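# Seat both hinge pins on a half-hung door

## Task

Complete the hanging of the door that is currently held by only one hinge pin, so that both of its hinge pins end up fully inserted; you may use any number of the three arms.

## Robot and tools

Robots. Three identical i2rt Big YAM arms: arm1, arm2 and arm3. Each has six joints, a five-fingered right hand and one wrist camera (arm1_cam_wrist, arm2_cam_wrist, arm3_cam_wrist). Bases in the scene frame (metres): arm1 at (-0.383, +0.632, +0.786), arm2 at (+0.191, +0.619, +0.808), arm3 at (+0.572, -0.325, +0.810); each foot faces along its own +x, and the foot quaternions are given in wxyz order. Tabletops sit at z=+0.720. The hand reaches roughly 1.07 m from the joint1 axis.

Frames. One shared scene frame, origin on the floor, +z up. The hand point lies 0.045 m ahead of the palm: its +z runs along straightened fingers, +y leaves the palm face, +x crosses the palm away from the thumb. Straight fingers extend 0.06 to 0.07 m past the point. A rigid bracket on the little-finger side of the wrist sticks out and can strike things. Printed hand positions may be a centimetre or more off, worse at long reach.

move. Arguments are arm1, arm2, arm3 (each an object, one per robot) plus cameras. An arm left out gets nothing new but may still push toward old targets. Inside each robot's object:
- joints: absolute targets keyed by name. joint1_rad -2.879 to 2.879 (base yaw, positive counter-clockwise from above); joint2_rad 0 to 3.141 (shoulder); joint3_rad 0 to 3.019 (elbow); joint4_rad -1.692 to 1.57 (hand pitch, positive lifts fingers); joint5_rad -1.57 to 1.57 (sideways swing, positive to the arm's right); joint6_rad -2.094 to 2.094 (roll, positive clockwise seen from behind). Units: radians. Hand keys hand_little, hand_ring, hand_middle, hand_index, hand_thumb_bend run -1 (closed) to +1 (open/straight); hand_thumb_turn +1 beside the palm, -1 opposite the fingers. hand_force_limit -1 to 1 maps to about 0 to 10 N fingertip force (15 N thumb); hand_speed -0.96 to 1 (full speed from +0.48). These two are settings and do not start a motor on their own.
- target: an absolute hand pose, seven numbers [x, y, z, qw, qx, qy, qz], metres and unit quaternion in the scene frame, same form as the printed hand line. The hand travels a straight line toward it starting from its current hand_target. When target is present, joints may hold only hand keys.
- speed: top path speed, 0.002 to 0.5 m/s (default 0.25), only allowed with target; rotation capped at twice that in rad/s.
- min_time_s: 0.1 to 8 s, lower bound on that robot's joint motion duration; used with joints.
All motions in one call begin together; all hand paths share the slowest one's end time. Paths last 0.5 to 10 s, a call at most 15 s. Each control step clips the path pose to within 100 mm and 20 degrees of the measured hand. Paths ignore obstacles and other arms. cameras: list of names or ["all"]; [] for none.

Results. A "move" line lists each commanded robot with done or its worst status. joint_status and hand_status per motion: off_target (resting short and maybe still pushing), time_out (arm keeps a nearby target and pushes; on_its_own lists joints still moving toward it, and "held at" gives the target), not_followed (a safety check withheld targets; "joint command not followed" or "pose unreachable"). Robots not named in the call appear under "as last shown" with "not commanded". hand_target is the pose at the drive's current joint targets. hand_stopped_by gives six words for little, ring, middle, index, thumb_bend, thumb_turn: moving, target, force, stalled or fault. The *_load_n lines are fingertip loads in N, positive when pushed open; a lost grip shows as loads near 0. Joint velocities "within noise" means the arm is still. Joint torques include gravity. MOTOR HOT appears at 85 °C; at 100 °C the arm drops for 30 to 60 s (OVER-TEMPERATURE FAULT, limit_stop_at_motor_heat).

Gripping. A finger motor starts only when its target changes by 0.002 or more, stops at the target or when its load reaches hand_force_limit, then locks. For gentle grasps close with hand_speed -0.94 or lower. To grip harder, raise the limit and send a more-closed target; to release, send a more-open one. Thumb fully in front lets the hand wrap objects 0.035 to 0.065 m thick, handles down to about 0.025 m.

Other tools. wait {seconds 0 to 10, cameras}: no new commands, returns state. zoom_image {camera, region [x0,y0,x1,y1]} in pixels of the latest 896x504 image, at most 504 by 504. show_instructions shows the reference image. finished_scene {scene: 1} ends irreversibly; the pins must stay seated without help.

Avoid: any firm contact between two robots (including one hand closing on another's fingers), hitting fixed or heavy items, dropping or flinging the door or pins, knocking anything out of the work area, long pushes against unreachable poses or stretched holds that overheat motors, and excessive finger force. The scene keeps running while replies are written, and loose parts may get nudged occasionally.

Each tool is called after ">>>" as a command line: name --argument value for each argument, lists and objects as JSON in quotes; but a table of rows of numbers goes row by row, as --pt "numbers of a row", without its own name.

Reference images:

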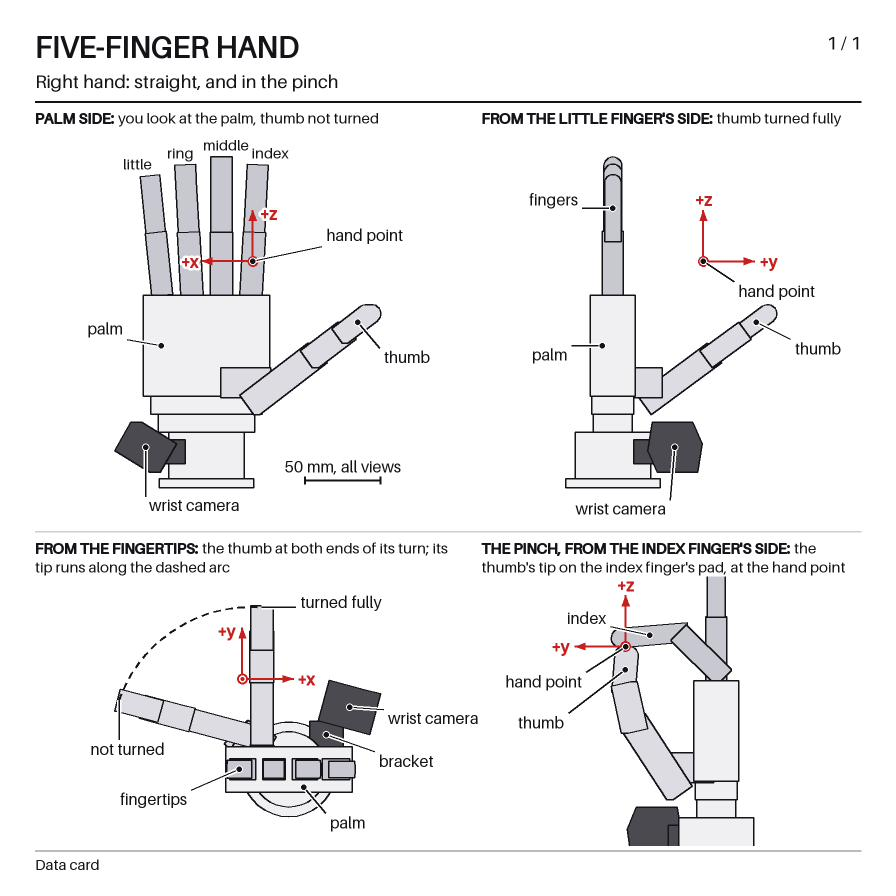

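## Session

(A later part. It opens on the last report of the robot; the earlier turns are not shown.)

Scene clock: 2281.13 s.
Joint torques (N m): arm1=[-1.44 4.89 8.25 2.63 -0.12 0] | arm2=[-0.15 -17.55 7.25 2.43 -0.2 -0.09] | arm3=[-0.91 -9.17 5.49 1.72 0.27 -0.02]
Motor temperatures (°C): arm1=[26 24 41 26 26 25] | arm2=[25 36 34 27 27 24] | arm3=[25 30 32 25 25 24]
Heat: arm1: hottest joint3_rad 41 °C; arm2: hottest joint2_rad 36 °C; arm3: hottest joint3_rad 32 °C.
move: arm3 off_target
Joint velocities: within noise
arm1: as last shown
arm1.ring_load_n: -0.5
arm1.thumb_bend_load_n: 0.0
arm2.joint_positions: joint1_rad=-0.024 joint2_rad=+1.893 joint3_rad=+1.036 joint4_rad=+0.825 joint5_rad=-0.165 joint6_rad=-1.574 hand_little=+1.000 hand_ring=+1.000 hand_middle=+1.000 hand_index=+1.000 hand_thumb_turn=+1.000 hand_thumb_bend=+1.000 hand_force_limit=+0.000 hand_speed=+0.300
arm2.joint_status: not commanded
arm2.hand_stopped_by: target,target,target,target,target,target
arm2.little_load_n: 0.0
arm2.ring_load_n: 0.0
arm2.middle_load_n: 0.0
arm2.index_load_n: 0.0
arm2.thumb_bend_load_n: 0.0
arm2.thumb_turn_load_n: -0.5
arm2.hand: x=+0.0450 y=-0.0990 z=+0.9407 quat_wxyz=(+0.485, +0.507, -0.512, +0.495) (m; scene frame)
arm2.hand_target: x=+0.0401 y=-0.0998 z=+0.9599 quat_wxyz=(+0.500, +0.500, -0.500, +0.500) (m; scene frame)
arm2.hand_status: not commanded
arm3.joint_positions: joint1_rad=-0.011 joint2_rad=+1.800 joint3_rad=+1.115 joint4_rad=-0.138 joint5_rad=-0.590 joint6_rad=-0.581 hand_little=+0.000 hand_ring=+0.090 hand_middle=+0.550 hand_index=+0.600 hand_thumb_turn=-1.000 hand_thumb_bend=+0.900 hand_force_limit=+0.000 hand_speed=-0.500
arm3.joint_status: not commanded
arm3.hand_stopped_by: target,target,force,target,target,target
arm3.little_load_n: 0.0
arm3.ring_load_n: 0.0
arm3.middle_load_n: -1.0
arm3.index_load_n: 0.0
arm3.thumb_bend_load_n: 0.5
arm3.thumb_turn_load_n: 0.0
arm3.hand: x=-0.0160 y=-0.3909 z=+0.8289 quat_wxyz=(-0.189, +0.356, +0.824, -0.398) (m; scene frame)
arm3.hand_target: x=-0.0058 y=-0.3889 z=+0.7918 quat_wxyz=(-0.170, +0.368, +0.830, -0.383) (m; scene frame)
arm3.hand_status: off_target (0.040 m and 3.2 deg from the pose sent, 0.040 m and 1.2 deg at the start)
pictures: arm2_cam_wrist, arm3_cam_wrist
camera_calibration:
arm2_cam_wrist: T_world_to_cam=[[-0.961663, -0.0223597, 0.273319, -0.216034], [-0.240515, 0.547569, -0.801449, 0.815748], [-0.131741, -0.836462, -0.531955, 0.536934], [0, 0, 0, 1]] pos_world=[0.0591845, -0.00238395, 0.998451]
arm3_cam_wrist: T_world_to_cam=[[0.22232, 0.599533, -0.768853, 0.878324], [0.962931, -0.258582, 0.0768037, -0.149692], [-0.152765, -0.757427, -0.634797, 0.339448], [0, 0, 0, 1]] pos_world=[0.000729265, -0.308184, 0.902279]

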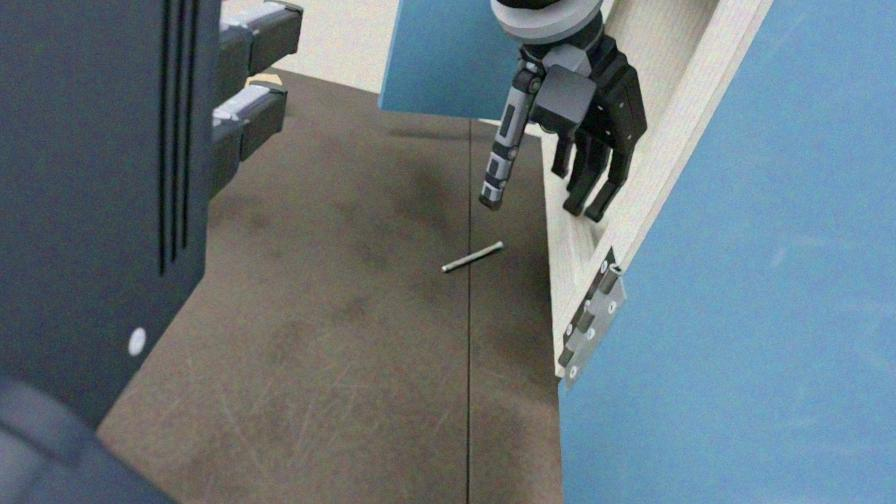

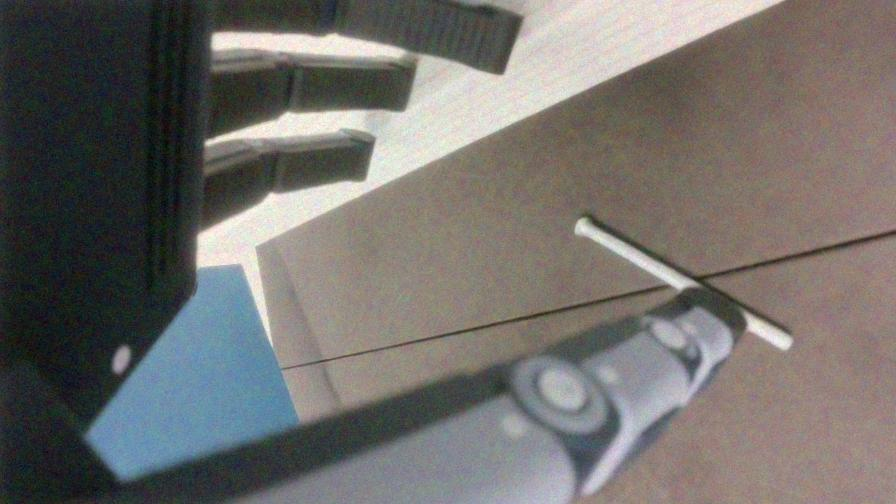

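>>> wait --seconds 1 --cameras '["arm3_cam_wrist"]'

Scene clock: 2323.63 s.
Joint torques (N m): arm1=[-1.44 4.89 8.28 2.65 -0.12 0.01] | arm2=[-0.15 -17.49 7.25 2.43 -0.21 -0.09] | arm3=[-0.91 -9.23 5.48 1.72 0.27 -0.02]
Motor temperatures (°C): arm1=[26 24 41 26 26 25] | arm2=[25 36 34 27 27 24] | arm3=[25 29 31 25 25 24]
Heat: arm1: hottest joint3_rad 41 °C; arm2: hottest joint2_rad 36 °C; arm3: hottest joint3_rad 31 °C.
Joint velocities: within noise
arm1.joint_positions: joint1_rad=+0.341 joint2_rad=+0.633 joint3_rad=+1.483 joint4_rad=-1.120 joint5_rad=+0.125 joint6_rad=-1.102 hand_little=+1.000 hand_ring=+1.000 hand_middle=+1.000 hand_index=+1.000 hand_thumb_turn=+1.000 hand_thumb_bend=+1.000 hand_force_limit=+0.000 hand_speed=-0.800
arm1.joint_status: not commanded
arm1.hand_stopped_by: target,target,target,target,target,target
arm1.little_load_n: 0.0
arm1.ring_load_n: 0.0
arm1.middle_load_n: 0.0
arm1.index_load_n: 0.0
arm1.thumb_bend_load_n: 0.0
arm1.thumb_turn_load_n: 0.0
arm1.hand: x=-0.3319 y=+0.3842 z=+1.3607 quat_wxyz=(+0.238, +0.532, -0.590, +0.559) (m; scene frame)
arm1.hand_target: x=-0.3302 y=+0.3853 z=+1.3736 quat_wxyz=(+0.239, +0.526, -0.580, +0.574) (m; scene frame)
arm1.hand_status: not commanded
arm2.joint_positions: joint1_rad=-0.024 joint2_rad=+1.893 joint3_rad=+1.036 joint4_rad=+0.825 joint5_rad=-0.165 joint6_rad=-1.574 hand_little=+1.000 hand_ring=+1.000 hand_middle=+1.000 hand_index=+1.000 hand_thumb_turn=+1.000 hand_thumb_bend=+1.000 hand_force_limit=+0.000 hand_speed=+0.300
arm2.joint_status: not commanded
arm2.hand_stopped_by: target,target,target,target,target,target
arm2.little_load_n: 0.0
arm2.ring_load_n: 0.0
arm2.middle_load_n: 0.0
arm2.index_load_n: 0.0
arm2.thumb_bend_load_n: 0.0
arm2.thumb_turn_load_n: 0.0
arm2.hand: x=+0.0450 y=-0.0990 z=+0.9407 quat_wxyz=(+0.485, +0.507, -0.512, +0.495) (m; scene frame)
arm2.hand_target: x=+0.0401 y=-0.0998 z=+0.9599 quat_wxyz=(+0.500, +0.500, -0.500, +0.500) (m; scene frame)
arm2.hand_status: not commanded
arm3.joint_positions: joint1_rad=-0.011 joint2_rad=+1.800 joint3_rad=+1.115 joint4_rad=-0.138 joint5_rad=-0.590 joint6_rad=-0.581 hand_little=+0.000 hand_ring=+0.090 hand_middle=+0.550 hand_index=+0.600 hand_thumb_turn=-1.000 hand_thumb_bend=+0.900 hand_force_limit=+0.000 hand_speed=-0.500
arm3.joint_status: not commanded
arm3.hand_stopped_by: target,target,force,target,target,target
arm3.little_load_n: 0.0
arm3.ring_load_n: 0.0
arm3.middle_load_n: -1.0
arm3.index_load_n: 0.0
arm3.thumb_bend_load_n: 0.0
arm3.thumb_turn_load_n: 0.0
arm3.hand: x=-0.0160 y=-0.3909 z=+0.8289 quat_wxyz=(-0.189, +0.356, +0.824, -0.398) (m; scene frame)
arm3.hand_target: x=-0.0058 y=-0.3889 z=+0.7918 quat_wxyz=(-0.170, +0.368, +0.830, -0.383) (m; scene frame)
arm3.hand_status: off_target (0.040 m and 3.2 deg from the pose sent, 0.040 m and 1.2 deg at the start)
wait: 1.00 s; at rest from the start
pictures: arm3_cam_wrist
camera_calibration:
arm3_cam_wrist: T_world_to_cam=[[0.22232, 0.599533, -0.768853, 0.878324], [0.962931, -0.258582, 0.0768037, -0.149692], [-0.152765, -0.757427, -0.634797, 0.339448], [0, 0, 0, 1]] pos_world=[0.000729265, -0.308184, 0.902279]

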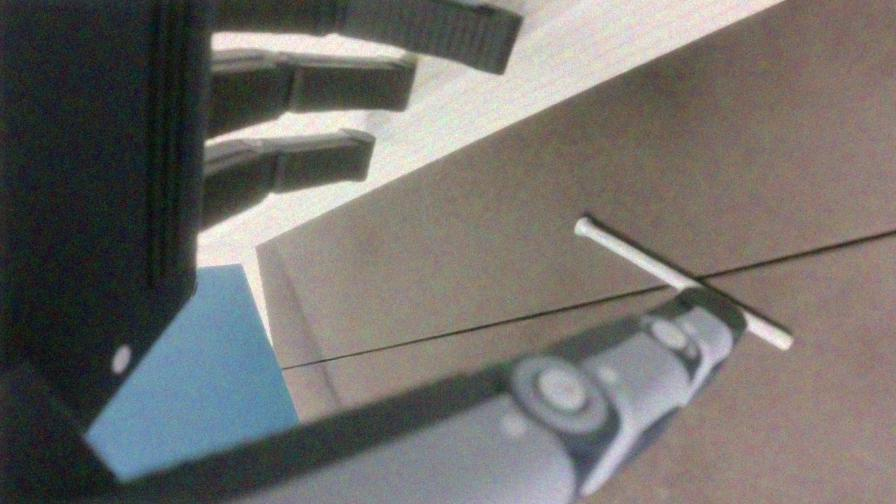

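>>> wait --seconds 0.1 --cameras '["arm2_cam_wrist", "arm1_cam_wrist"]'

>>> zoom_image --camera "arm2_cam_wrist" --region '[500, 140, 660, 400]'

Scene clock: 2349.33 s.
Joint torques (N m): arm1=[-1.49 4.89 8.25 2.65 -0.12 0.01] | arm2=[-0.21 -17.61 7.24 2.43 -0.2 -0.1] | arm3=[-0.97 -9.23 5.49 1.73 0.27 -0.02]
Motor temperatures (°C): arm1=[26 24 41 26 26 25] | arm2=[25 36 34 27 27 24] | arm3=[25 29 30 25 25 24]
Heat: arm1: hottest joint3_rad 41 °C; arm2: hottest joint2_rad 36 °C; arm3: hottest joint3_rad 30 °C.
Joint velocities: within noise
arm1.joint_positions: joint1_rad=+0.341 joint2_rad=+0.633 joint3_rad=+1.483 joint4_rad=-1.120 joint5_rad=+0.125 joint6_rad=-1.102 hand_little=+1.000 hand_ring=+1.000 hand_middle=+1.000 hand_index=+1.000 hand_thumb_turn=+1.000 hand_thumb_bend=+1.000 hand_force_limit=+0.000 hand_speed=-0.800
arm1.joint_status: not commanded
arm1.hand_stopped_by: target,target,target,target,target,target
arm1.little_load_n: 0.0
arm1.ring_load_n: 0.0
arm1.middle_load_n: 0.0
arm1.index_load_n: 0.0
arm1.thumb_bend_load_n: 0.0
arm1.thumb_turn_load_n: 0.0
arm1.hand: x=-0.3319 y=+0.3842 z=+1.3607 quat_wxyz=(+0.238, +0.532, -0.590, +0.559) (m; scene frame)
arm1.hand_target: x=-0.3302 y=+0.3853 z=+1.3736 quat_wxyz=(+0.239, +0.526, -0.580, +0.574) (m; scene frame)
arm1.hand_status: not commanded
arm2.joint_positions: joint1_rad=-0.024 joint2_rad=+1.893 joint3_rad=+1.036 joint4_rad=+0.825 joint5_rad=-0.165 joint6_rad=-1.574 hand_little=+1.000 hand_ring=+1.000 hand_middle=+1.000 hand_index=+1.000 hand_thumb_turn=+1.000 hand_thumb_bend=+1.000 hand_force_limit=+0.000 hand_speed=+0.300
arm2.joint_status: not commanded
arm2.hand_stopped_by: target,target,target,target,target,target
arm2.little_load_n: 0.0
arm2.ring_load_n: 0.0
arm2.middle_load_n: 0.0
arm2.index_load_n: 0.0
arm2.thumb_bend_load_n: 0.0
arm2.thumb_turn_load_n: 0.0
arm2.hand: x=+0.0450 y=-0.0990 z=+0.9407 quat_wxyz=(+0.485, +0.507, -0.512, +0.495) (m; scene frame)
arm2.hand_target: x=+0.0401 y=-0.0998 z=+0.9599 quat_wxyz=(+0.500, +0.500, -0.500, +0.500) (m; scene frame)
arm2.hand_status: not commanded
arm3.joint_positions: joint1_rad=-0.011 joint2_rad=+1.800 joint3_rad=+1.115 joint4_rad=-0.138 joint5_rad=-0.590 joint6_rad=-0.581 hand_little=+0.000 hand_ring=+0.090 hand_middle=+0.550 hand_index=+0.600 hand_thumb_turn=-1.000 hand_thumb_bend=+0.900 hand_force_limit=+0.000 hand_speed=-0.500
arm3.joint_status: not commanded
arm3.hand_stopped_by: target,target,force,target,target,target
arm3.little_load_n: 0.0
arm3.ring_load_n: 0.0
arm3.middle_load_n: -1.5
arm3.index_load_n: 0.0
arm3.thumb_bend_load_n: 0.0
arm3.thumb_turn_load_n: 0.0
arm3.hand: x=-0.0160 y=-0.3909 z=+0.8289 quat_wxyz=(-0.189, +0.356, +0.824, -0.398) (m; scene frame)
arm3.hand_target: x=-0.0058 y=-0.3889 z=+0.7918 quat_wxyz=(-0.170, +0.368, +0.830, -0.383) (m; scene frame)
arm3.hand_status: off_target (0.040 m and 3.2 deg from the pose sent, 0.040 m and 1.2 deg at the start)
wait: 0.10 s; at rest from the start
pictures: arm1_cam_wrist, arm2_cam_wrist
camera_calibration:
arm1_cam_wrist: T_world_to_cam=[[-0.938625, -0.297493, -0.174589, 0.0411376], [-0.10057, 0.720174, -0.686466, 0.622652], [0.329953, -0.626775, -0.705892, 1.42865], [0, 0, 0, 1]] pos_world=[-0.370154, 0.45926, 1.44308]
arm2_cam_wrist: T_world_to_cam=[[-0.961663, -0.0223597, 0.273319, -0.216034], [-0.240515, 0.547569, -0.801449, 0.815748], [-0.131741, -0.836462, -0.531955, 0.536934], [0, 0, 0, 1]] pos_world=[0.0591845, -0.00238395, 0.998451]

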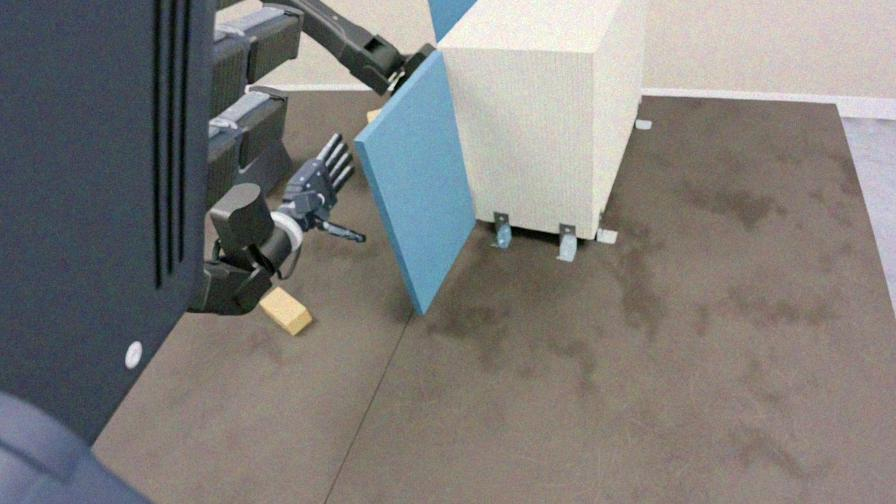

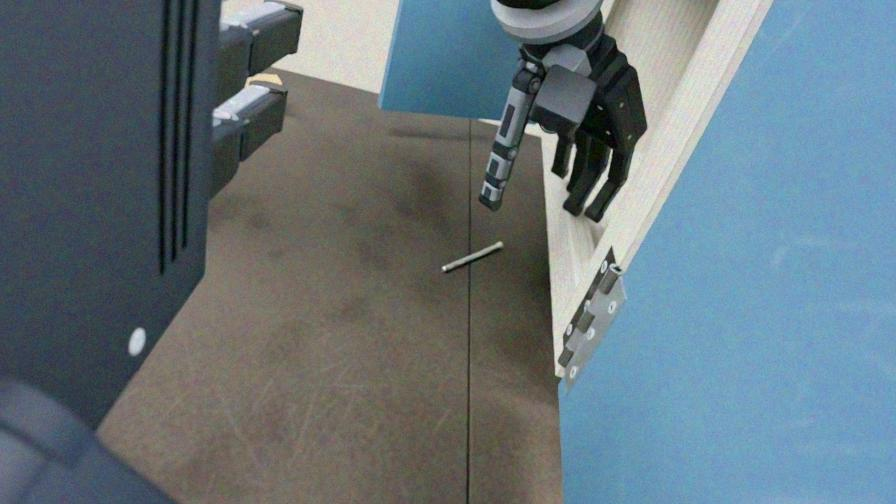

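Scaled by 1.938.

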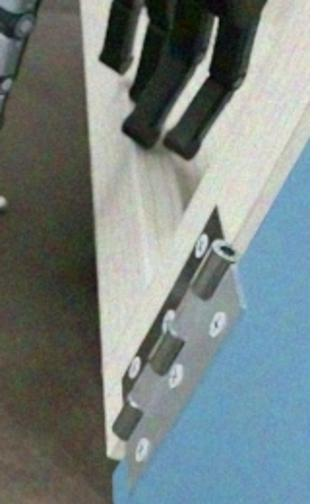

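>>> move --arm3 '{"target": [0.04, -0.375, 0.87, -0.1703, 0.3685, 0.8296, -0.3833], "speed": 0.12}' --cameras '[]'

>>> move --arm3 '{"target": [0.095, -0.368, 0.84, 0.183, -0.683, -0.683, 0.183], "speed": 0.25, "joints": {"hand_middle": -1, "hand_ring": -1, "hand_little": -1, "hand_index": 1, "hand_speed": -0.3, "hand_force_limit": 0.2}}' --cameras '["arm2_cam_wrist", "arm3_cam_wrist"]'

Scene clock: 2667.37 s.
Joint torques (N m): arm1=[-1.44 4.89 8.24 2.66 -0.13 0.01] | arm2=[-0.26 -17.61 7.24 2.4 -0.2 -0.09] | arm3=[-1.73 -12.04 6.48 0.62 -0.38 -0.07]
Motor temperatures (°C): arm1=[26 24 41 26 26 25] | arm2=[25 36 34 27 27 24] | arm3=[25 29 30 25 25 24]
Heat: arm1: hottest joint3_rad 41 °C; arm2: hottest joint2_rad 36 °C; arm3: hottest joint3_rad 30 °C.
move: arm3 done
Joint velocities: within noise
arm1, arm2: as last shown
arm2.ring_load_n: -0.5
arm3.joint_positions: joint1_rad=-0.036 joint2_rad=+1.633 joint3_rad=+1.040 joint4_rad=-0.291 joint5_rad=-0.595 joint6_rad=-0.608 hand_little=+0.000 hand_ring=+0.090 hand_middle=+0.550 hand_index=+0.600 hand_thumb_turn=-1.000 hand_thumb_bend=+0.900 hand_force_limit=+0.000 hand_speed=-0.500
arm3.joint_status: not commanded
arm3.hand_stopped_by: target,target,force,target,target,target
arm3.little_load_n: 0.0
arm3.ring_load_n: 0.0
arm3.middle_load_n: 0.0
arm3.index_load_n: -0.5
arm3.thumb_bend_load_n: 0.0
arm3.thumb_turn_load_n: 0.0
arm3.hand: x=+0.0353 y=-0.3803 z=+0.8710 quat_wxyz=(-0.172, +0.366, +0.829, -0.386) (m; scene frame)
arm3.hand_target: x=+0.0399 y=-0.3752 z=+0.8701 quat_wxyz=(-0.170, +0.368, +0.830, -0.383) (m; scene frame)
arm3.hand_status: done (0.007 m and 0.5 deg from the pose sent, 0.071 m and 3.2 deg at the start)
pictures: none
No camera images: "cameras" was empty.

Scene clock: 2669.80 s.
Joint torques (N m): arm1=[-1.38 4.89 8.25 2.66 -0.13 0.01] | arm2=[-0.26 -17.61 7.23 2.43 -0.2 -0.1] | arm3=[-0.26 -11.99 6.31 0.47 0.1 0.1]
Motor temperatures (°C): arm1=[26 24 41 26 26 25] | arm2=[25 36 34 27 27 24] | arm3=[25 29 30 25 25 24]
Heat: arm1: hottest joint3_rad 41 °C; arm2: hottest joint2_rad 36 °C; arm3: hottest joint3_rad 30 °C.
move: arm3 done
Joint velocities: within noise
arm1, arm2: as last shown
arm1.middle_load_n: -0.5
arm2.ring_load_n: 0.0
arm2.middle_load_n: -0.5
arm3.joint_positions: joint1_rad=+0.069 joint2_rad=+1.567 joint3_rad=+0.947 joint4_rad=-0.427 joint5_rad=+0.014 joint6_rad=+0.016 hand_little=-1.000 hand_ring=-1.000 hand_middle=-1.000 hand_index=+1.000 hand_thumb_turn=-1.000 hand_thumb_bend=+0.900 hand_force_limit=+0.200 hand_speed=-0.300
arm3.joint_status: all done
arm3.hand_stopped_by: target,target,target,target,target,target
arm3.little_load_n: 0.0
arm3.ring_load_n: 0.0
arm3.middle_load_n: 0.0
arm3.index_load_n: 0.0
arm3.thumb_bend_load_n: -0.5
arm3.thumb_turn_load_n: 0.0
arm3.hand: x=+0.0912 y=-0.3632 z=+0.8335 quat_wxyz=(-0.183, +0.683, +0.683, -0.181) (m; scene frame)
arm3.hand_target: x=+0.0949 y=-0.3679 z=+0.8398 quat_wxyz=(-0.183, +0.683, +0.683, -0.183) (m; scene frame)
arm3.hand_status: done (0.009 m and 0.3 deg from the pose sent, 0.068 m and 46.6 deg at the start)
pictures: arm2_cam_wrist, arm3_cam_wrist
camera_calibration:
arm2_cam_wrist: T_world_to_cam=[[-0.961663, -0.0223597, 0.273319, -0.216034], [-0.240515, 0.547569, -0.801449, 0.815748], [-0.131741, -0.836462, -0.531955, 0.536934], [0, 0, 0, 1]] pos_world=[0.0591845, -0.00238395, 0.998451]
arm3_cam_wrist: T_world_to_cam=[[0.823354, 0.269955, -0.499212, 0.442147], [0.454813, -0.839997, 0.295889, -0.593563], [-0.33946, -0.47067, -0.814394, 0.650667], [0, 0, 0, 1]] pos_world=[0.126792, -0.311701, 0.926253]

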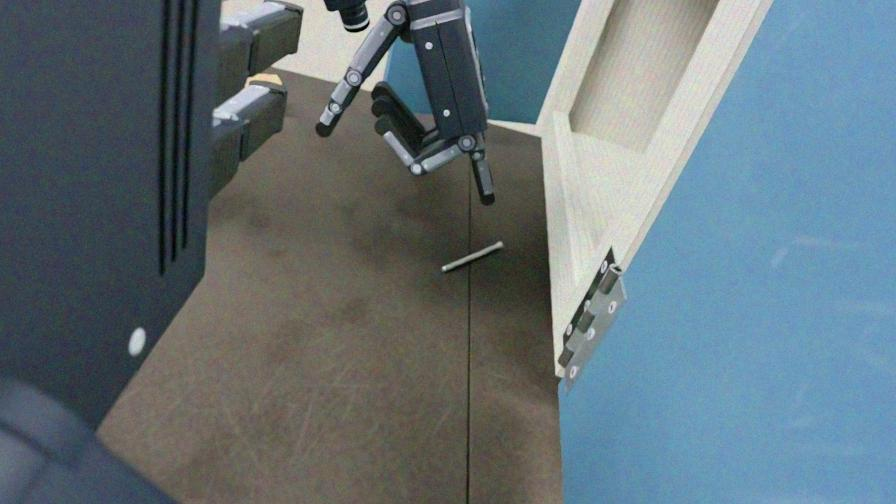

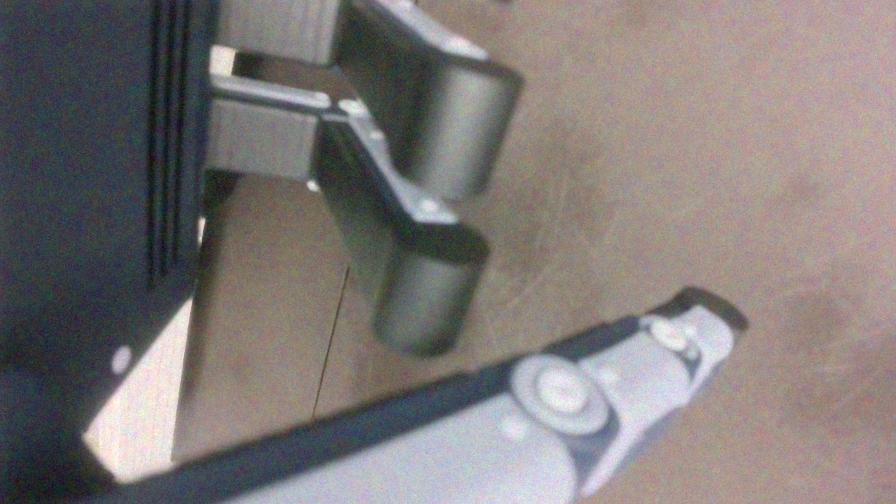

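>>> move --arm3 '{"target": [0.100, -0.328, 0.790, 0.183, -0.683, -0.683, 0.183], "speed": 0.1}' --cameras '["arm2_cam_wrist"]'

>>> zoom_image --camera "arm2_cam_wrist" --region '[360, 120, 600, 320]'

Scene clock: 2684.40 s.
Joint torques (N m): arm1=[-1.44 4.84 8.25 2.66 -0.12 0.01] | arm2=[-0.21 -17.49 7.25 2.43 -0.2 -0.09] | arm3=[-1.38 -9.47 5.87 1.52 -0.09 -0.07]
Motor temperatures (°C): arm1=[26 24 41 26 26 25] | arm2=[25 36 34 27 27 24] | arm3=[25 29 30 25 25 24]
Heat: arm1: hottest joint3_rad 41 °C; arm2: hottest joint2_rad 36 °C; arm3: hottest joint3_rad 30 °C.
move: arm3 done
Joint velocities: within noise
arm1, arm2: as last shown
arm1.middle_load_n: 0.0
arm1.index_load_n: -0.5
arm2.middle_load_n: 0.0
arm3.joint_positions: joint1_rad=-0.009 joint2_rad=+1.614 joint3_rad=+0.881 joint4_rad=-0.309 joint5_rad=-0.029 joint6_rad=-0.046 hand_little=-1.000 hand_ring=-1.000 hand_middle=-1.000 hand_index=+1.000 hand_thumb_turn=-1.000 hand_thumb_bend=+0.900 hand_force_limit=+0.200 hand_speed=-0.300
arm3.joint_status: not commanded
arm3.hand_stopped_by: target,target,target,target,target,target
arm3.little_load_n: 0.0
arm3.ring_load_n: 0.0
arm3.middle_load_n: 0.0
arm3.index_load_n: 0.0
arm3.thumb_bend_load_n: 0.0
arm3.thumb_turn_load_n: 0.0
arm3.hand: x=+0.0997 y=-0.3307 z=+0.7971 quat_wxyz=(-0.183, +0.684, +0.682, -0.184) (m; scene frame)
arm3.hand_target: x=+0.1001 y=-0.3280 z=+0.7902 quat_wxyz=(-0.183, +0.683, +0.683, -0.183) (m; scene frame)
arm3.hand_status: done (0.008 m and 0.3 deg from the pose sent, 0.057 m and 0.3 deg at the start)
pictures: arm2_cam_wrist
camera_calibration:
arm2_cam_wrist: T_world_to_cam=[[-0.961663, -0.0223597, 0.273319, -0.216034], [-0.240515, 0.547569, -0.801449, 0.815748], [-0.131741, -0.836462, -0.531955, 0.536934], [0, 0, 0, 1]] pos_world=[0.0591845, -0.00238395, 0.998451]

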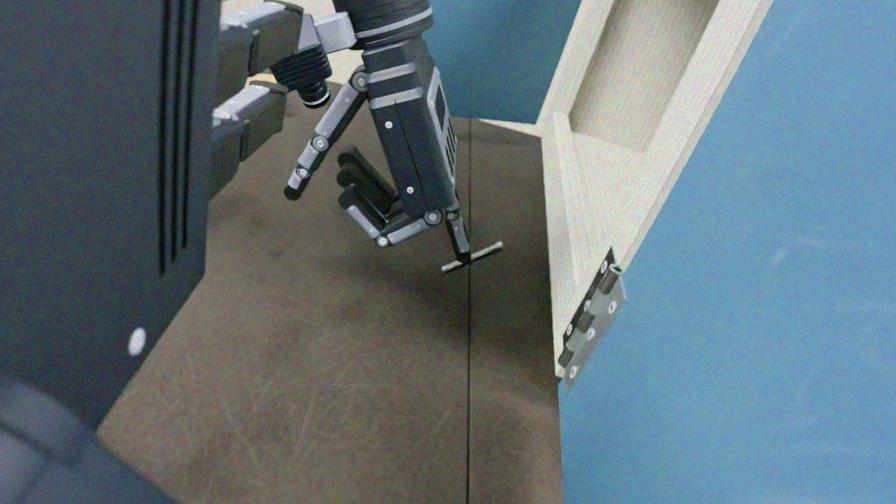

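Scaled by 2.100.

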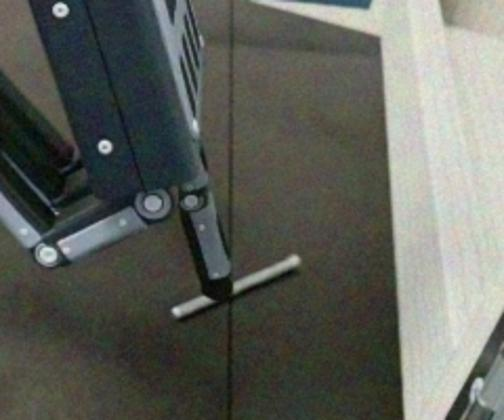

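>>> move --arm3 '{"target": [0.093, -0.330, 0.762, 0.183, -0.683, -0.683, 0.183], "speed": 0.08}' --cameras '["arm2_cam_wrist"]'

>>> zoom_image --camera "arm2_cam_wrist" --region '[360, 120, 600, 320]'

Scene clock: 2698.23 s.
Joint torques (N m): arm1=[-1.44 4.89 8.25 2.65 -0.12 0.01] | arm2=[-0.21 -17.49 7.24 2.39 -0.19 -0.1] | arm3=[-0.97 -9.88 5.39 1.52 0.01 -0.01]
Motor temperatures (°C): arm1=[26 24 41 26 26 25] | arm2=[25 36 34 27 27 24] | arm3=[25 29 30 25 25 24]
Heat: arm1: hottest joint3_rad 41 °C; arm2: hottest joint2_rad 36 °C; arm3: hottest joint3_rad 30 °C.
move: arm3 done
Joint velocities: within noise
arm1, arm2: as last shown
arm2.index_load_n: -0.5
arm2.thumb_bend_load_n: 0.5
arm3.joint_positions: joint1_rad=-0.009 joint2_rad=+1.688 joint3_rad=+0.881 joint4_rad=-0.233 joint5_rad=-0.029 joint6_rad=-0.047 hand_little=-1.000 hand_ring=-1.000 hand_middle=-1.000 hand_index=+1.000 hand_thumb_turn=-1.000 hand_thumb_bend=+0.900 hand_force_limit=+0.200 hand_speed=-0.300
arm3.joint_status: not commanded
arm3.hand_stopped_by: target,target,target,target,target,target
arm3.little_load_n: 0.0
arm3.ring_load_n: 0.0
arm3.middle_load_n: 0.0
arm3.index_load_n: 0.0
arm3.thumb_bend_load_n: 0.0
arm3.thumb_turn_load_n: 0.0
arm3.hand: x=+0.0914 y=-0.3303 z=+0.7698 quat_wxyz=(-0.184, +0.684, +0.681, -0.185) (m; scene frame)
arm3.hand_target: x=+0.0931 y=-0.3300 z=+0.7622 quat_wxyz=(-0.183, +0.683, +0.683, -0.183) (m; scene frame)
arm3.hand_status: done (0.008 m and 0.3 deg from the pose sent, 0.036 m and 0.3 deg at the start)
pictures: arm2_cam_wrist
camera_calibration:
arm2_cam_wrist: T_world_to_cam=[[-0.961663, -0.0223597, 0.273319, -0.216034], [-0.240515, 0.547569, -0.801449, 0.815748], [-0.131741, -0.836462, -0.531955, 0.536934], [0, 0, 0, 1]] pos_world=[0.0591845, -0.00238395, 0.998451]

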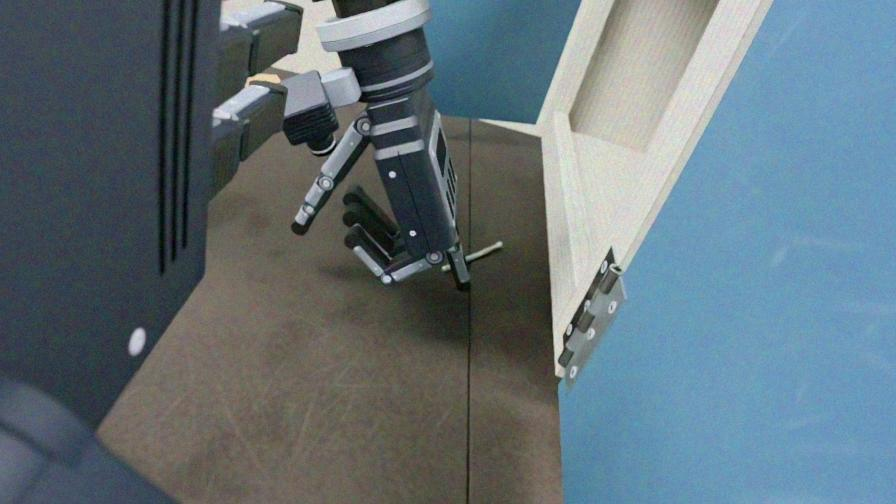

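Scaled by 2.100.

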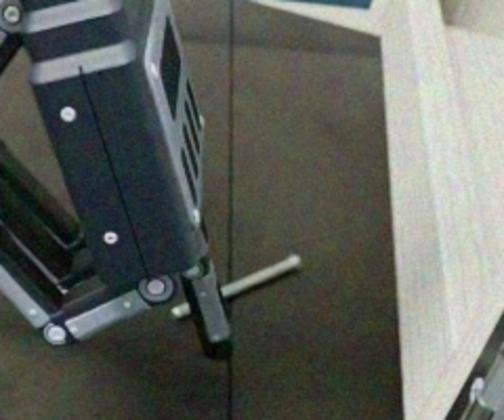

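>>> move --arm3 '{"target": [0.093, -0.332, 0.7575, 0.183, -0.683, -0.683, 0.183], "speed": 0.05}' --cameras '[]'

>>> move --arm3 '{"target": [0.110, -0.378, 0.7575, 0.183, -0.683, -0.683, 0.183], "speed": 0.05}' --cameras '["arm2_cam_wrist", "arm3_cam_wrist"]'

>>> zoom_image --camera "arm2_cam_wrist" --region '[360, 120, 600, 320]'

Scene clock: 2708.97 s.
Joint torques (N m): arm1=[-1.44 4.84 8.27 2.65 -0.12 0.01] | arm2=[-0.21 -17.49 7.27 2.39 -0.2 -0.09] | arm3=[-0.62 -9.47 5.12 1.54 0.07 0.03]
Motor temperatures (°C): arm1=[26 24 41 26 26 25] | arm2=[25 36 33 27 27 24] | arm3=[25 29 30 25 25 24]
Heat: arm1: hottest joint3_rad 41 °C; arm2: hottest joint2_rad 36 °C; arm3: hottest joint3_rad 30 °C.
move: arm3 off_target
Joint velocities: within noise
arm1, arm2: as last shown
arm1.index_load_n: 0.0
arm2.index_load_n: 0.0
arm2.thumb_bend_load_n: 0.0
arm3.joint_positions: joint1_rad=-0.009 joint2_rad=+1.690 joint3_rad=+0.881 joint4_rad=-0.221 joint5_rad=-0.028 joint6_rad=-0.047 hand_little=-1.000 hand_ring=-1.000 hand_middle=-1.000 hand_index=+1.000 hand_thumb_turn=-1.000 hand_thumb_bend=+0.900 hand_force_limit=+0.200 hand_speed=-0.300
arm3.joint_status: not commanded
arm3.hand_stopped_by: target,target,target,target,target,target
arm3.little_load_n: 0.0
arm3.ring_load_n: 0.0
arm3.middle_load_n: 0.0
arm3.index_load_n: 0.0
arm3.thumb_bend_load_n: 0.0
arm3.thumb_turn_load_n: 0.0
arm3.hand: x=+0.0886 y=-0.3299 z=+0.7696 quat_wxyz=(-0.188, +0.683, +0.681, -0.188) (m; scene frame)
arm3.hand_target: x=+0.0932 y=-0.3320 z=+0.7579 quat_wxyz=(-0.183, +0.683, +0.683, -0.183) (m; scene frame)
arm3.hand_status: off_target (0.013 m and 0.8 deg from the pose sent, 0.013 m and 0.3 deg at the start)
pictures: none
No camera images: "cameras" was empty.

Scene clock: 2710.50 s.
Joint torques (N m): arm1=[-1.49 4.84 8.25 2.63 -0.12 0] | arm2=[-0.15 -17.49 7.23 2.41 -0.2 -0.09] | arm3=[0.26 -11.34 4.53 1.21 -0.1 0.11]
Motor temperatures (°C): arm1=[26 24 41 26 26 25] | arm2=[25 36 33 27 27 24] | arm3=[25 29 30 25 25 24]
Heat: arm1: hottest joint3_rad 41 °C; arm2: hottest joint2_rad 36 °C; arm3: hottest joint3_rad 30 °C.
move: arm3 done
Joint velocities: within noise
arm1, arm2: as last shown
arm1.ring_load_n: 0.5
arm3.joint_positions: joint1_rad=+0.087 joint2_rad=+1.688 joint3_rad=+0.836 joint4_rad=-0.196 joint5_rad=+0.032 joint6_rad=+0.040 hand_little=-1.000 hand_ring=-1.000 hand_middle=-1.000 hand_index=+1.000 hand_thumb_turn=-1.000 hand_thumb_bend=+0.900 hand_force_limit=+0.200 hand_speed=-0.300
arm3.joint_status: not commanded
arm3.hand_stopped_by: target,target,target,target,target,target
arm3.little_load_n: 0.0
arm3.ring_load_n: 0.0
arm3.middle_load_n: 0.0
arm3.index_load_n: 0.0
arm3.thumb_bend_load_n: 0.0
arm3.thumb_turn_load_n: 0.0
arm3.hand: x=+0.1055 y=-0.3694 z=+0.7571 quat_wxyz=(-0.185, +0.687, +0.680, -0.178) (m; scene frame)
arm3.hand_target: x=+0.1101 y=-0.3779 z=+0.7573 quat_wxyz=(-0.183, +0.683, +0.683, -0.183) (m; scene frame)
arm3.hand_status: done (0.010 m and 0.8 deg from the pose sent, 0.054 m and 0.8 deg at the start)
pictures: arm2_cam_wrist, arm3_cam_wrist
camera_calibration:
arm2_cam_wrist: T_world_to_cam=[[-0.961663, -0.0223597, 0.273319, -0.216034], [-0.240515, 0.547569, -0.801449, 0.815748], [-0.131741, -0.836462, -0.531955, 0.536934], [0, 0, 0, 1]] pos_world=[0.0591845, -0.00238395, 0.998451]
arm3_cam_wrist: T_world_to_cam=[[0.826573, 0.262669, -0.497776, 0.389774], [0.445294, -0.846105, 0.292948, -0.58168], [-0.344223, -0.4638, -0.816333, 0.594761], [0, 0, 0, 1]] pos_world=[0.141573, -0.318693, 0.849946]

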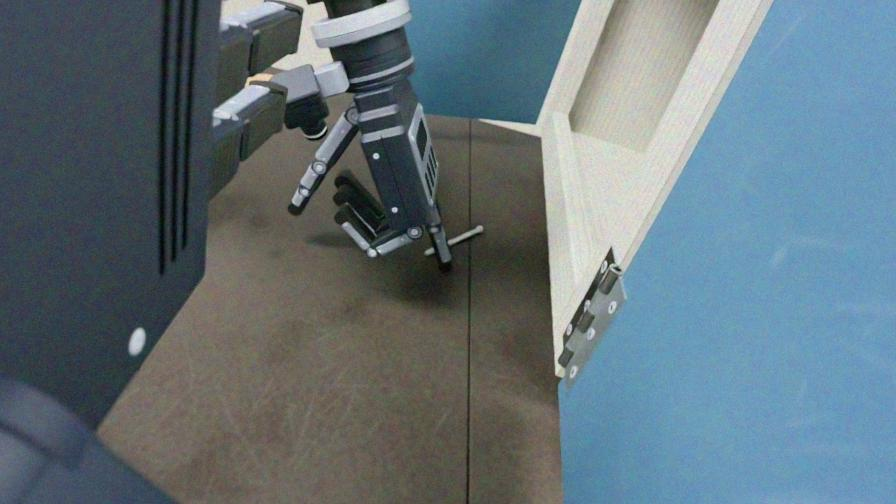

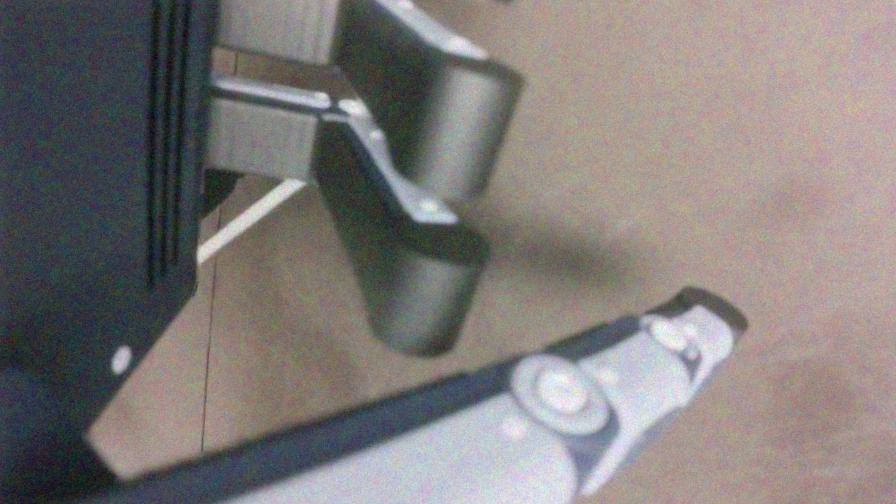

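Scaled by 2.100.

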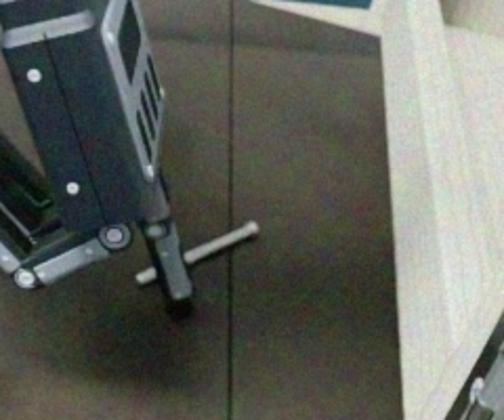

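>>> move --arm3 '{"target": [0.150, -0.393, 0.7575, 0.183, -0.683, -0.683, 0.183], "speed": 0.05}' --cameras '["arm2_cam_wrist"]'

>>> zoom_image --camera "arm2_cam_wrist" --region '[360, 120, 600, 320]'

Scene clock: 2722.40 s.
Joint torques (N m): arm1=[-1.49 4.84 8.28 2.65 -0.12 0.01] | arm2=[-0.26 -17.44 7.25 2.43 -0.2 -0.09] | arm3=[-0.03 -10.23 4.46 1.18 0.05 0.11]
Motor temperatures (°C): arm1=[26 24 42 26 26 25] | arm2=[25 36 33 27 27 24] | arm3=[25 29 30 25 25 24]
Heat: arm1: hottest joint3_rad 42 °C; arm2: hottest joint2_rad 36 °C; arm3: hottest joint3_rad 30 °C.
move: arm3 done
Joint velocities: within noise
arm1, arm2: as last shown
arm1.ring_load_n: 0.0
arm3.joint_positions: joint1_rad=+0.137 joint2_rad=+1.611 joint3_rad=+0.725 joint4_rad=-0.167 joint5_rad=+0.051 joint6_rad=+0.079 hand_little=-1.000 hand_ring=-1.000 hand_middle=-1.000 hand_index=+1.000 hand_thumb_turn=-1.000 hand_thumb_bend=+0.900 hand_force_limit=+0.200 hand_speed=-0.300
arm3.joint_status: not commanded
arm3.hand_stopped_by: target,target,target,target,target,target
arm3.little_load_n: 0.0
arm3.ring_load_n: 0.0
arm3.middle_load_n: 0.0
arm3.index_load_n: 0.0
arm3.thumb_bend_load_n: 0.0
arm3.thumb_turn_load_n: 0.0
arm3.hand: x=+0.1464 y=-0.3877 z=+0.7564 quat_wxyz=(-0.182, +0.685, +0.682, -0.179) (m; scene frame)
arm3.hand_target: x=+0.1499 y=-0.3929 z=+0.7575 quat_wxyz=(-0.183, +0.683, +0.683, -0.183) (m; scene frame)
arm3.hand_status: done (0.006 m and 0.6 deg from the pose sent, 0.050 m and 0.8 deg at the start)
pictures: arm2_cam_wrist
camera_calibration:
arm2_cam_wrist: T_world_to_cam=[[-0.961663, -0.0223597, 0.273319, -0.216034], [-0.240515, 0.547569, -0.801449, 0.815748], [-0.131741, -0.836462, -0.531955, 0.536934], [0, 0, 0, 1]] pos_world=[0.0591845, -0.00238395, 0.998451]

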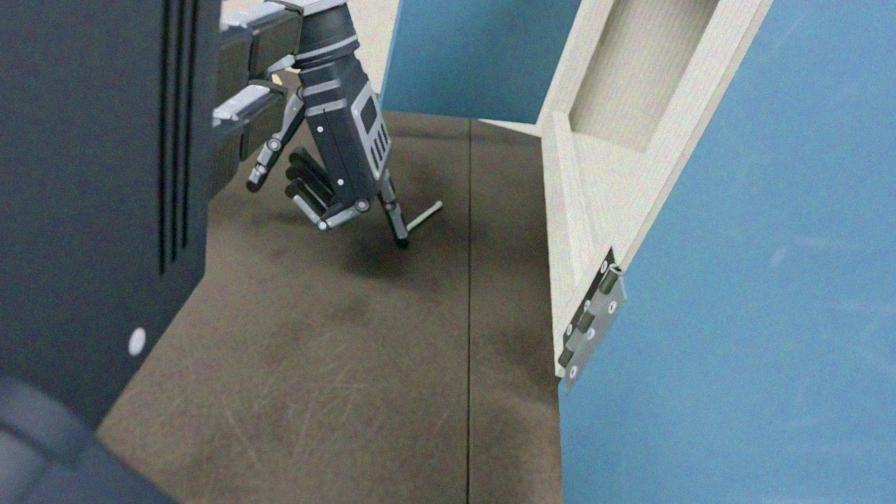

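Scaled by 2.100.

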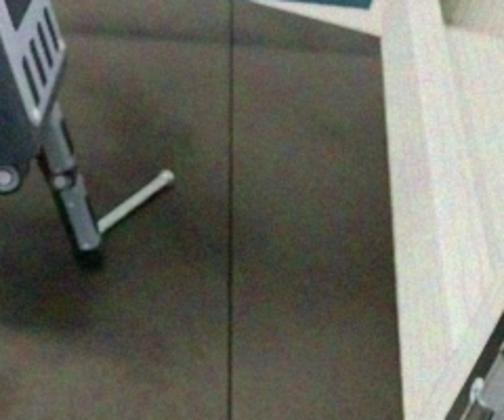

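>>> move --arm3 '{"target": [0.145, -0.390, 0.782, 0.183, -0.683, -0.683, 0.183], "speed": 0.12}' --cameras '[]'

>>> move --arm3 '{"target": [0.122, -0.418, 0.782, 0.183, -0.683, -0.683, 0.183], "speed": 0.12}' --cameras '["arm2_cam_wrist"]'

>>> zoom_image --camera "arm2_cam_wrist" --region '[320, 120, 560, 320]'

Scene clock: 2774.17 s.
Joint torques (N m): arm1=[-1.44 4.89 8.27 2.66 -0.13 0.01] | arm2=[-0.15 -17.49 7.24 2.41 -0.2 -0.09] | arm3=[-0.73 -10.23 7.13 0.44 -0.04 0.02]
Motor temperatures (°C): arm1=[26 24 42 26 26 25] | arm2=[25 36 33 27 27 24] | arm3=[25 30 30 25 25 24]
Heat: arm1: hottest joint3_rad 42 °C; arm2: hottest joint2_rad 36 °C; arm3: hottest joint2_rad 30 °C.
move: arm3 off_target
Joint velocities: within noise
arm1.joint_positions: joint1_rad=+0.341 joint2_rad=+0.633 joint3_rad=+1.483 joint4_rad=-1.120 joint5_rad=+0.125 joint6_rad=-1.102 hand_little=+1.000 hand_ring=+1.000 hand_middle=+1.000 hand_index=+1.000 hand_thumb_turn=+1.000 hand_thumb_bend=+1.000 hand_force_limit=+0.000 hand_speed=-0.800
arm1.joint_status: not commanded
arm1.hand_stopped_by: target,target,target,target,target,target
arm1.little_load_n: 0.0
arm1.ring_load_n: 0.0
arm1.middle_load_n: 0.0
arm1.index_load_n: 0.0
arm1.thumb_bend_load_n: 0.0
arm1.thumb_turn_load_n: 0.0
arm1.hand: x=-0.3319 y=+0.3842 z=+1.3607 quat_wxyz=(+0.238, +0.532, -0.590, +0.559) (m; scene frame)
arm1.hand_target: x=-0.3302 y=+0.3853 z=+1.3736 quat_wxyz=(+0.239, +0.526, -0.580, +0.574) (m; scene frame)
arm1.hand_status: not commanded
arm2.joint_positions: joint1_rad=-0.024 joint2_rad=+1.893 joint3_rad=+1.036 joint4_rad=+0.825 joint5_rad=-0.165 joint6_rad=-1.574 hand_little=+1.000 hand_ring=+1.000 hand_middle=+1.000 hand_index=+1.000 hand_thumb_turn=+1.000 hand_thumb_bend=+1.000 hand_force_limit=+0.000 hand_speed=+0.300
arm2.joint_status: not commanded
arm2.hand_stopped_by: target,target,target,target,target,target
arm2.little_load_n: -0.5
arm2.ring_load_n: 0.0
arm2.middle_load_n: 0.0
arm2.index_load_n: 0.0
arm2.thumb_bend_load_n: 0.0
arm2.thumb_turn_load_n: 0.0
arm2.hand: x=+0.0450 y=-0.0990 z=+0.9407 quat_wxyz=(+0.485, +0.507, -0.512, +0.495) (m; scene frame)
arm2.hand_target: x=+0.0401 y=-0.0998 z=+0.9599 quat_wxyz=(+0.500, +0.500, -0.500, +0.500) (m; scene frame)
arm2.hand_status: not commanded
arm3.joint_positions: joint1_rad=+0.137 joint2_rad=+1.564 joint3_rad=+0.725 joint4_rad=-0.229 joint5_rad=+0.049 joint6_rad=+0.080 hand_little=-1.000 hand_ring=-1.000 hand_middle=-1.000 hand_index=+1.000 hand_thumb_turn=-1.000 hand_thumb_bend=+0.900 hand_force_limit=+0.200 hand_speed=-0.300
arm3.joint_status: not commanded
arm3.hand_stopped_by: target,target,target,target,target,target
arm3.little_load_n: 0.0
arm3.ring_load_n: 0.0
arm3.middle_load_n: 0.0
arm3.index_load_n: 0.0
arm3.thumb_bend_load_n: 0.0
arm3.thumb_turn_load_n: 0.0
arm3.hand: x=+0.1547 y=-0.3874 z=+0.7702 quat_wxyz=(-0.177, +0.687, +0.683, -0.174) (m; scene frame)
arm3.hand_target: x=+0.1451 y=-0.3900 z=+0.7820 quat_wxyz=(-0.183, +0.683, +0.683, -0.183) (m; scene frame)
arm3.hand_status: off_target (0.016 m and 1.4 deg from the pose sent, 0.026 m and 0.6 deg at the start)
pictures: none
No camera images: "cameras" was empty.

Scene clock: 2775.17 s.
Joint torques (N m): arm1=[-1.44 4.84 8.25 2.65 -0.12 0.01] | arm2=[-0.26 -17.61 7.24 2.4 -0.2 -0.09] | arm3=[-0.5 -8.29 8.68 0.46 0.13 0.11]
Motor temperatures (°C): arm1=[26 24 42 26 26 25] | arm2=[25 36 33 27 27 24] | arm3=[25 30 30 25 25 24]
Heat: arm1: hottest joint3_rad 42 °C; arm2: hottest joint2_rad 36 °C; arm3: hottest joint2_rad 30 °C.
move: arm3 off_target
Joint velocities: within noise
arm1, arm2: as last shown
arm2.little_load_n: 0.0
arm2.index_load_n: -0.5
arm3.joint_positions: joint1_rad=+0.197 joint2_rad=+1.587 joint3_rad=+0.781 joint4_rad=-0.249 joint5_rad=+0.076 joint6_rad=+0.124 hand_little=-1.000 hand_ring=-1.000 hand_middle=-1.000 hand_index=+1.000 hand_thumb_turn=-1.000 hand_thumb_bend=+0.900 hand_force_limit=+0.200 hand_speed=-0.300
arm3.joint_status: not commanded
arm3.hand_stopped_by: target,target,target,target,target,target
arm3.little_load_n: 0.0
arm3.ring_load_n: 0.0
arm3.middle_load_n: 0.0
arm3.index_load_n: 0.0
arm3.thumb_bend_load_n: -0.5
arm3.thumb_turn_load_n: 0.0
arm3.hand: x=+0.1356 y=-0.4131 z=+0.7785 quat_wxyz=(-0.182, +0.682, +0.685, -0.180) (m; scene frame)
arm3.hand_target: x=+0.1224 y=-0.4179 z=+0.7822 quat_wxyz=(-0.183, +0.683, +0.683, -0.183) (m; scene frame)
arm3.hand_status: off_target (0.015 m and 0.4 deg from the pose sent, 0.046 m and 1.4 deg at the start)
pictures: arm2_cam_wrist
camera_calibration:
arm2_cam_wrist: T_world_to_cam=[[-0.961663, -0.0223597, 0.273319, -0.216034], [-0.240515, 0.547569, -0.801449, 0.815748], [-0.131741, -0.836462, -0.531955, 0.536934], [0, 0, 0, 1]] pos_world=[0.0591845, -0.00238395, 0.998451]

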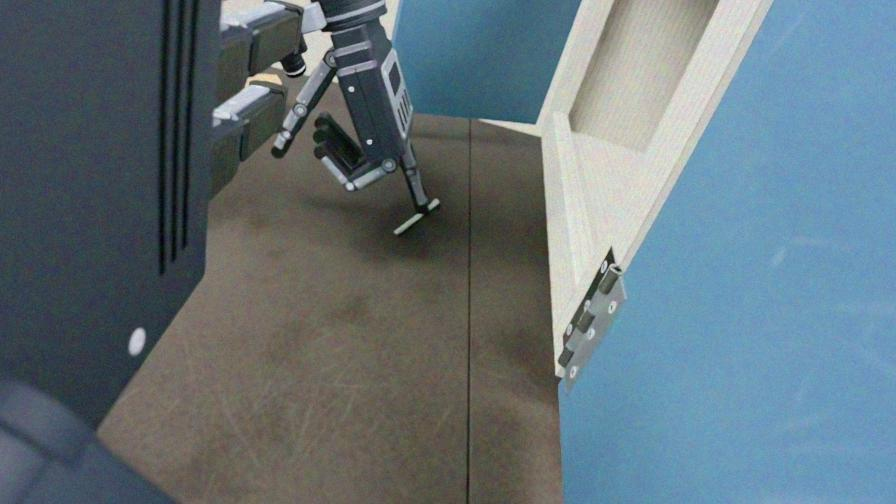

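Scaled by 2.100.

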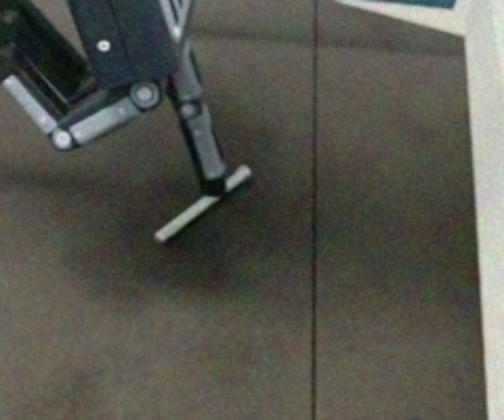

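>>> move --arm3 '{"target": [0.130, -0.392, 0.780, 0.183, -0.683, -0.683, 0.183], "speed": 0.1}' --cameras '[]'

>>> move --arm3 '{"target": [0.130, -0.392, 0.758, 0.183, -0.683, -0.683, 0.183], "speed": 0.06}' --cameras '["arm2_cam_wrist"]'

>>> zoom_image --camera "arm2_cam_wrist" --region '[320, 120, 560, 320]'

Scene clock: 2789.63 s.
Joint torques (N m): arm1=[-1.44 4.89 8.25 2.67 -0.12 0.01] | arm2=[-0.21 -17.55 7.24 2.43 -0.2 -0.1] | arm3=[-1.32 -9.64 6.17 1.07 -0.04 -0.06]
Motor temperatures (°C): arm1=[26 24 42 26 26 25] | arm2=[25 36 33 27 27 24] | arm3=[25 30 31 25 25 24]
Heat: arm1: hottest joint3_rad 42 °C; arm2: hottest joint2_rad 36 °C; arm3: hottest joint3_rad 31 °C.
move: arm3 done
Joint velocities: within noise
arm1, arm2: as last shown
arm2.index_load_n: 0.0
arm3.joint_positions: joint1_rad=+0.147 joint2_rad=+1.587 joint3_rad=+0.781 joint4_rad=-0.249 joint5_rad=+0.050 joint6_rad=+0.089 hand_little=-1.000 hand_ring=-1.000 hand_middle=-1.000 hand_index=+1.000 hand_thumb_turn=-1.000 hand_thumb_bend=+0.900 hand_force_limit=+0.200 hand_speed=-0.300
arm3.joint_status: not commanded
arm3.hand_stopped_by: target,target,target,target,target,target
arm3.little_load_n: 0.0
arm3.ring_load_n: 0.0
arm3.middle_load_n: 0.0
arm3.index_load_n: 0.0
arm3.thumb_bend_load_n: 0.0
arm3.thumb_turn_load_n: 0.0
arm3.hand: x=+0.1335 y=-0.3940 z=+0.7785 quat_wxyz=(-0.180, +0.685, +0.682, -0.180) (m; scene frame)
arm3.hand_target: x=+0.1300 y=-0.3920 z=+0.7800 quat_wxyz=(-0.183, +0.683, +0.683, -0.183) (m; scene frame)
arm3.hand_status: done (0.004 m and 0.6 deg from the pose sent, 0.022 m and 0.4 deg at the start)
pictures: none
No camera images: "cameras" was empty.

Scene clock: 2790.60 s.
Joint torques (N m): arm1=[-1.44 4.89 8.25 2.63 -0.12 0.01] | arm2=[-0.21 -17.55 7.25 2.4 -0.2 -0.09] | arm3=[-1.32 -8.7 5.2 1.52 -0.04 -0.06]
Motor temperatures (°C): arm1=[26 24 42 26 26 25] | arm2=[25 36 33 27 27 24] | arm3=[25 30 31 25 25 24]
Heat: arm1: hottest joint3_rad 42 °C; arm2: hottest joint2_rad 36 °C; arm3: hottest joint3_rad 31 °C.
move: arm3 done
Joint velocities: within noise
arm1, arm2: as last shown
arm2.thumb_turn_load_n: -0.5
arm3.joint_positions: joint1_rad=+0.147 joint2_rad=+1.622 joint3_rad=+0.774 joint4_rad=-0.192 joint5_rad=+0.050 joint6_rad=+0.088 hand_little=-1.000 hand_ring=-1.000 hand_middle=-1.000 hand_index=+1.000 hand_thumb_turn=-1.000 hand_thumb_bend=+0.900 hand_force_limit=+0.200 hand_speed=-0.300
arm3.joint_status: not commanded
arm3.hand_stopped_by: target,target,target,target,target,target
arm3.little_load_n: 0.0
arm3.ring_load_n: 0.0
arm3.middle_load_n: 0.0
arm3.index_load_n: 0.0
arm3.thumb_bend_load_n: 0.0
arm3.thumb_turn_load_n: 0.5
arm3.hand: x=+0.1286 y=-0.3945 z=+0.7656 quat_wxyz=(-0.184, +0.684, +0.681, -0.185) (m; scene frame)
arm3.hand_target: x=+0.1302 y=-0.3920 z=+0.7581 quat_wxyz=(-0.183, +0.683, +0.683, -0.183) (m; scene frame)
arm3.hand_status: done (0.008 m and 0.4 deg from the pose sent, 0.021 m and 0.6 deg at the start)
pictures: arm2_cam_wrist
camera_calibration:
arm2_cam_wrist: T_world_to_cam=[[-0.961663, -0.0223597, 0.273319, -0.216034], [-0.240515, 0.547569, -0.801449, 0.815748], [-0.131741, -0.836462, -0.531955, 0.536934], [0, 0, 0, 1]] pos_world=[0.0591845, -0.00238395, 0.998451]

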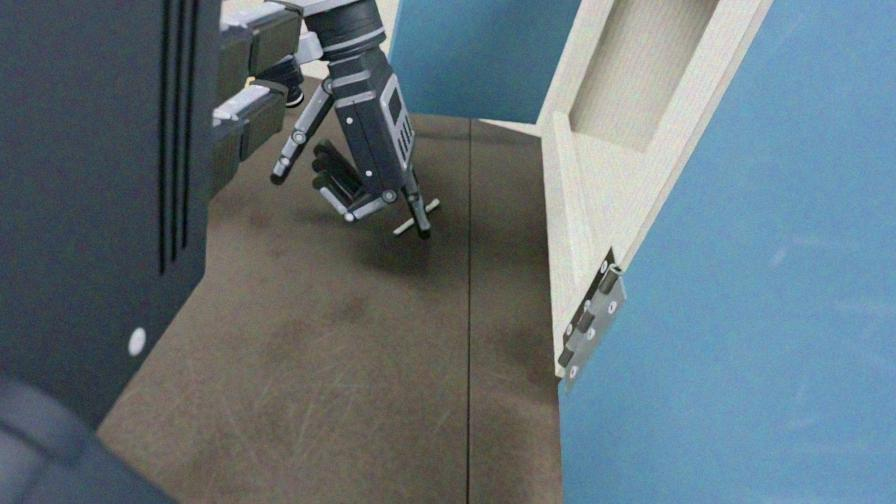

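Scaled by 2.100.

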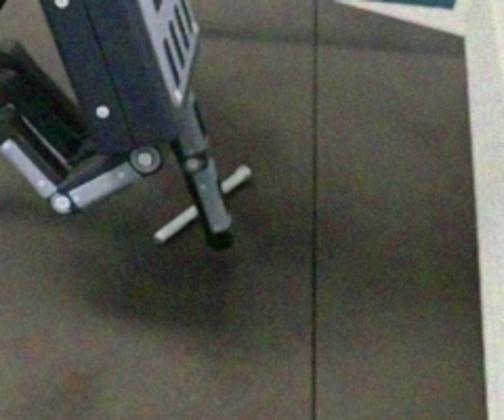

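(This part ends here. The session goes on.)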